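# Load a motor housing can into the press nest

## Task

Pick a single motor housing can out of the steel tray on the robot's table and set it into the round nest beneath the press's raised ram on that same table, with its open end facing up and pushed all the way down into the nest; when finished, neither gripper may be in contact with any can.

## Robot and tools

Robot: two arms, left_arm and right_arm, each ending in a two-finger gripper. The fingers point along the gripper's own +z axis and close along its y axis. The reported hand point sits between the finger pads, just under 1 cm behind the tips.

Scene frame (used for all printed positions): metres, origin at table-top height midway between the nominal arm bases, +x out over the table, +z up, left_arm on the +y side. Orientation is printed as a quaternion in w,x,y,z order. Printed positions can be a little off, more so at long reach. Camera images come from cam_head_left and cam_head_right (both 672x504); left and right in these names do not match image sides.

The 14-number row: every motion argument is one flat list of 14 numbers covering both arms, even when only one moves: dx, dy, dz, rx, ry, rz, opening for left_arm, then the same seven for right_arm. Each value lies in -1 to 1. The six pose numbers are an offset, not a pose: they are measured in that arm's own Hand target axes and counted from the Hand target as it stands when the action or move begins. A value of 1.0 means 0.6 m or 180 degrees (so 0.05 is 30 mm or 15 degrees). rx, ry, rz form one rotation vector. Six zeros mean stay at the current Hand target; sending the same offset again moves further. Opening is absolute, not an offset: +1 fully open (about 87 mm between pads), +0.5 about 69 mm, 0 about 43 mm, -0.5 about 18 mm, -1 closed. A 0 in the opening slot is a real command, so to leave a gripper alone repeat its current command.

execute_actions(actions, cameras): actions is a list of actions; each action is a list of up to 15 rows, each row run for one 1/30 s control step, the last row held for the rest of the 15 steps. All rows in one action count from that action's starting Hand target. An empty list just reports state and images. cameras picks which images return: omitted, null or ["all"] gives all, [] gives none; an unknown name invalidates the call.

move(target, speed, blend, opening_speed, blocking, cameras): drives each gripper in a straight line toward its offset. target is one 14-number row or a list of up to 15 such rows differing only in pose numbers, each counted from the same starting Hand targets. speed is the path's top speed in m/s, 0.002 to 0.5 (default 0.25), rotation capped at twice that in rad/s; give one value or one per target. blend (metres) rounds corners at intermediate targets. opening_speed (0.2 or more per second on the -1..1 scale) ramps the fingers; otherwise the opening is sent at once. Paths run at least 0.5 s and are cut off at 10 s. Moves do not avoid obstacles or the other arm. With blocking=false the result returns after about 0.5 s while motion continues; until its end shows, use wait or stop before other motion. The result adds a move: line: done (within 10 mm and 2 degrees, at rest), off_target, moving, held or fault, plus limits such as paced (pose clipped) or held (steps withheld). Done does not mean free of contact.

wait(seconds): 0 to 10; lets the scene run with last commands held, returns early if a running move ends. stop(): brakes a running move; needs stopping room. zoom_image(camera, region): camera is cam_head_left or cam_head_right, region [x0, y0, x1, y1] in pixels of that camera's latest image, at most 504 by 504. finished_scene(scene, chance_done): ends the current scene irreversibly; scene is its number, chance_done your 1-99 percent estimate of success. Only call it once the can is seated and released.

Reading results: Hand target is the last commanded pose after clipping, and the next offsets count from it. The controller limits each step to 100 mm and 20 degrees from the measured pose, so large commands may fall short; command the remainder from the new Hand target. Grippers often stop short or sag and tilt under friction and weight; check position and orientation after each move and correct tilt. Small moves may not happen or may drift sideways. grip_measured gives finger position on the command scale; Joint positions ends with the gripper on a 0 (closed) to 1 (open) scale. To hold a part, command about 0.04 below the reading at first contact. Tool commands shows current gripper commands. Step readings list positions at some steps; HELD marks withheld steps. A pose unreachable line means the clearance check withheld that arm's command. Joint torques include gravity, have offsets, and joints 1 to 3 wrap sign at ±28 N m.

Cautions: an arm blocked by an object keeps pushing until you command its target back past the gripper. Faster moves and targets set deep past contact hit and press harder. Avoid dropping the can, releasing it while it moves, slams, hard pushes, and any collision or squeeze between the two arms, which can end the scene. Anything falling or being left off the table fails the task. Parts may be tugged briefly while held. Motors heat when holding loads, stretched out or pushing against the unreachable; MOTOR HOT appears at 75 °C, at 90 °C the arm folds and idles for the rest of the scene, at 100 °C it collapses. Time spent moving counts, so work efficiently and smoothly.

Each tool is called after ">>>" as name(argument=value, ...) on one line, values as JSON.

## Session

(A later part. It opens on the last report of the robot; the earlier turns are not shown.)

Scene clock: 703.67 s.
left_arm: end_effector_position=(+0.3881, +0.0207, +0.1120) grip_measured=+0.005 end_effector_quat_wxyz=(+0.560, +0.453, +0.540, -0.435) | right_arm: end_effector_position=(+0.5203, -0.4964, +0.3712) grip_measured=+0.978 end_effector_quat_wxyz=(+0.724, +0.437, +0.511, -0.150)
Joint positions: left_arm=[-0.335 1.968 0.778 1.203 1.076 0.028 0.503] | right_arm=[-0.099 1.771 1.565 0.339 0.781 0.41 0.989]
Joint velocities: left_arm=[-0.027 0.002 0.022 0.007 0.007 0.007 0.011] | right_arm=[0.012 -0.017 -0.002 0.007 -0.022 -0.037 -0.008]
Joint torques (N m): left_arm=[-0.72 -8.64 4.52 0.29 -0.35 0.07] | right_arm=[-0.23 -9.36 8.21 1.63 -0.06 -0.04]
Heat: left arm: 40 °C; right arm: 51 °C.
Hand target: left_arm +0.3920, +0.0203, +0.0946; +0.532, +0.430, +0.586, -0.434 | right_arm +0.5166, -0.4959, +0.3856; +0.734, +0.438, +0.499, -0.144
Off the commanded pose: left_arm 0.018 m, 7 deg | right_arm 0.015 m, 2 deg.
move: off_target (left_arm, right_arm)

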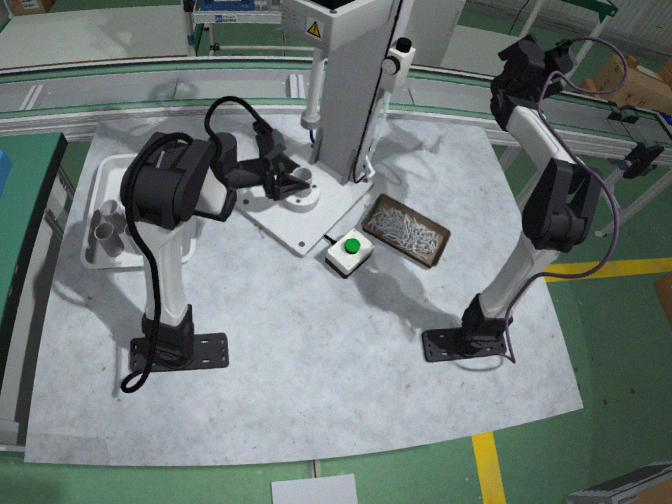

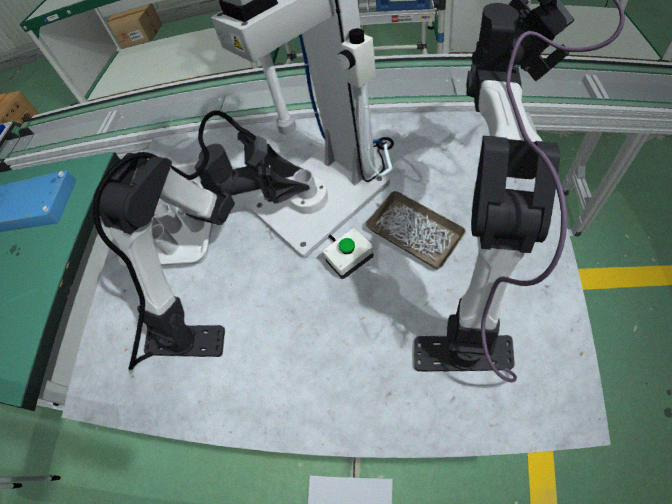

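>>> move(target=[-0.02,0,0,0,0,0,0.45,0,0,0,0,0,0,1], opening_speed=0.4, speed=0.05, cameras=[])

>>> move(target=[0,0,-0.15,0,0,0,0.45,0,0,0,0,0,0,1], speed=0.1)

>>> zoom_image(camera="cam_head_right", region=[270, 140, 340, 210])

>>> zoom_image(camera="cam_head_left", region=[270, 140, 340, 210])

Scene clock: 709.37 s.
left_arm: end_effector_position=(+0.3885, +0.0227, +0.0949) grip_measured=+0.450 end_effector_quat_wxyz=(+0.520, +0.424, +0.595, -0.442) | right_arm: end_effector_position=(+0.5203, -0.4964, +0.3712) grip_measured=+0.978 end_effector_quat_wxyz=(+0.724, +0.437, +0.511, -0.150)
Joint positions: left_arm=[-0.34 1.948 0.789 1.024 1.032 0.031 0.725] | right_arm=[-0.099 1.771 1.565 0.339 0.781 0.41 0.989]
Joint velocities: left_arm=[0.017 0.022 0.002 0.022 -0.051 0.022 0.001] | right_arm=[-0.007 -0.022 -0.007 0.007 -0.051 -0.037 -0.008]
Joint torques (N m): left_arm=[-0.53 -11.21 5.65 1.29 0.1 0.18] | right_arm=[-0.23 -9.36 8.21 1.63 -0.06 -0.04]
Heat: left arm: 40 °C; right arm: 51 °C.
Hand target: left_arm +0.3930, +0.0196, +0.1069; +0.532, +0.430, +0.586, -0.434 | right_arm +0.5166, -0.4959, +0.3856; +0.734, +0.438, +0.499, -0.144
Off the commanded pose: left_arm 0.013 m, 2 deg | right_arm 0.015 m, 2 deg.
move: off_target (left_arm, right_arm)
No camera images: "cameras" was empty.

Scene clock: 711.13 s.
left_arm: end_effector_position=(+0.3730, +0.1063, +0.1036) grip_measured=+0.450 end_effector_quat_wxyz=(+0.525, +0.426, +0.595, -0.434) | right_arm: end_effector_position=(+0.5203, -0.4964, +0.3712) grip_measured=+0.978 end_effector_quat_wxyz=(+0.724, +0.437, +0.511, -0.150)
Joint positions: left_arm=[-0.099 1.803 0.675 0.893 1.258 0.154 0.725] | right_arm=[-0.099 1.771 1.565 0.339 0.781 0.41 0.989]
Joint velocities: left_arm=[-0.002 -0.002 -0.022 -0.022 -0.022 -0.022 0.004] | right_arm=[-0.002 0.002 0.017 0.007 -0.051 0.051 0.003]
Joint torques (N m): left_arm=[0.38 -10.99 3.81 1.16 0.35 0.16] | right_arm=[-0.21 -9.36 8.21 1.63 -0.06 -0.04]
Heat: left arm: 41 °C; right arm: 51 °C.
Hand target: left_arm +0.3703, +0.1074, +0.1119; +0.531, +0.433, +0.587, -0.431 | right_arm +0.5166, -0.4959, +0.3856; +0.734, +0.438, +0.499, -0.144
Off the commanded pose: left_arm 0.009 m, 1 deg | right_arm 0.015 m, 2 deg.
move: off_target (right_arm)

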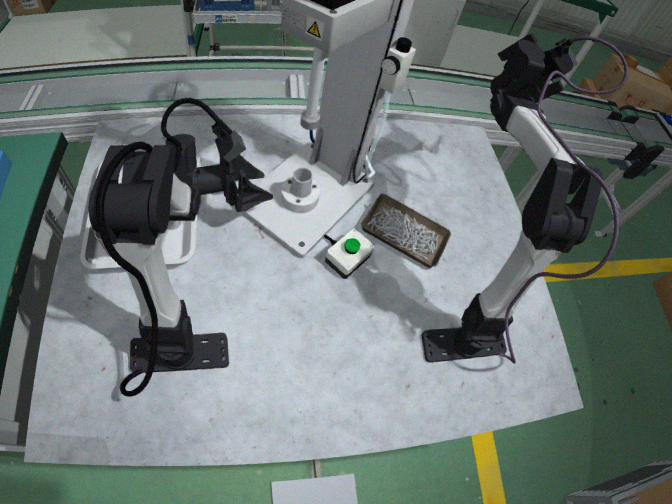

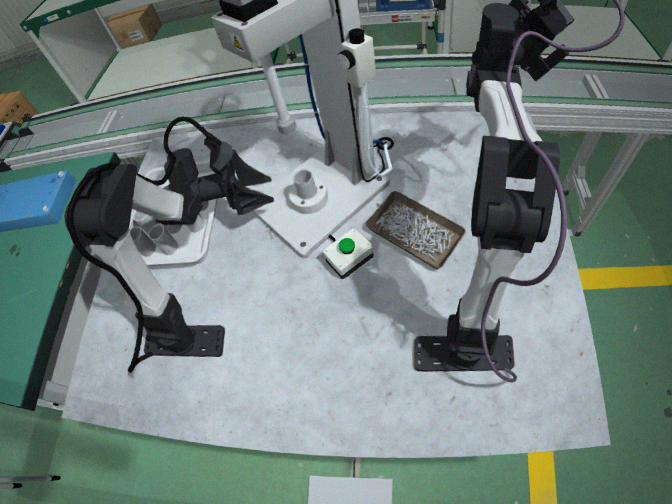

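Scaled by 7.200.

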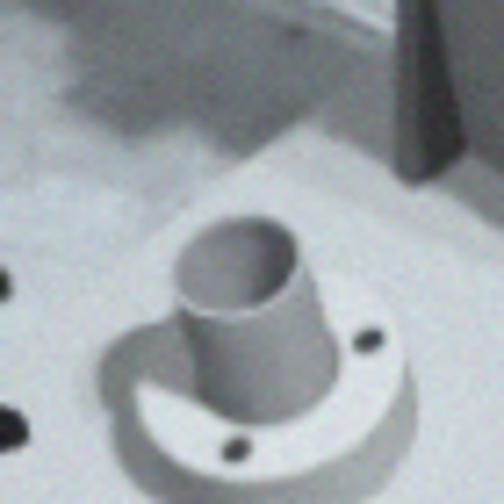

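Scaled by 7.200.

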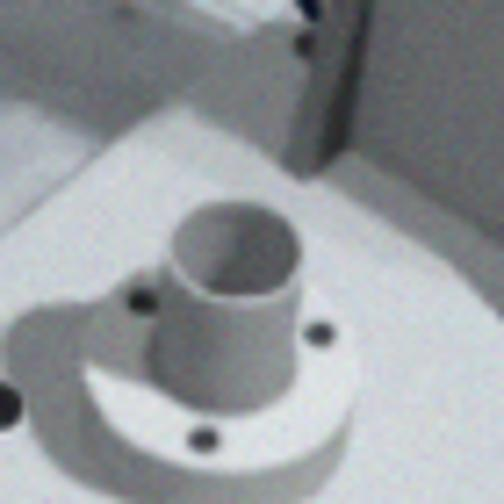

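>>> finished_scene(scene=1, chance_done=82)

The scene is finished: the task was done.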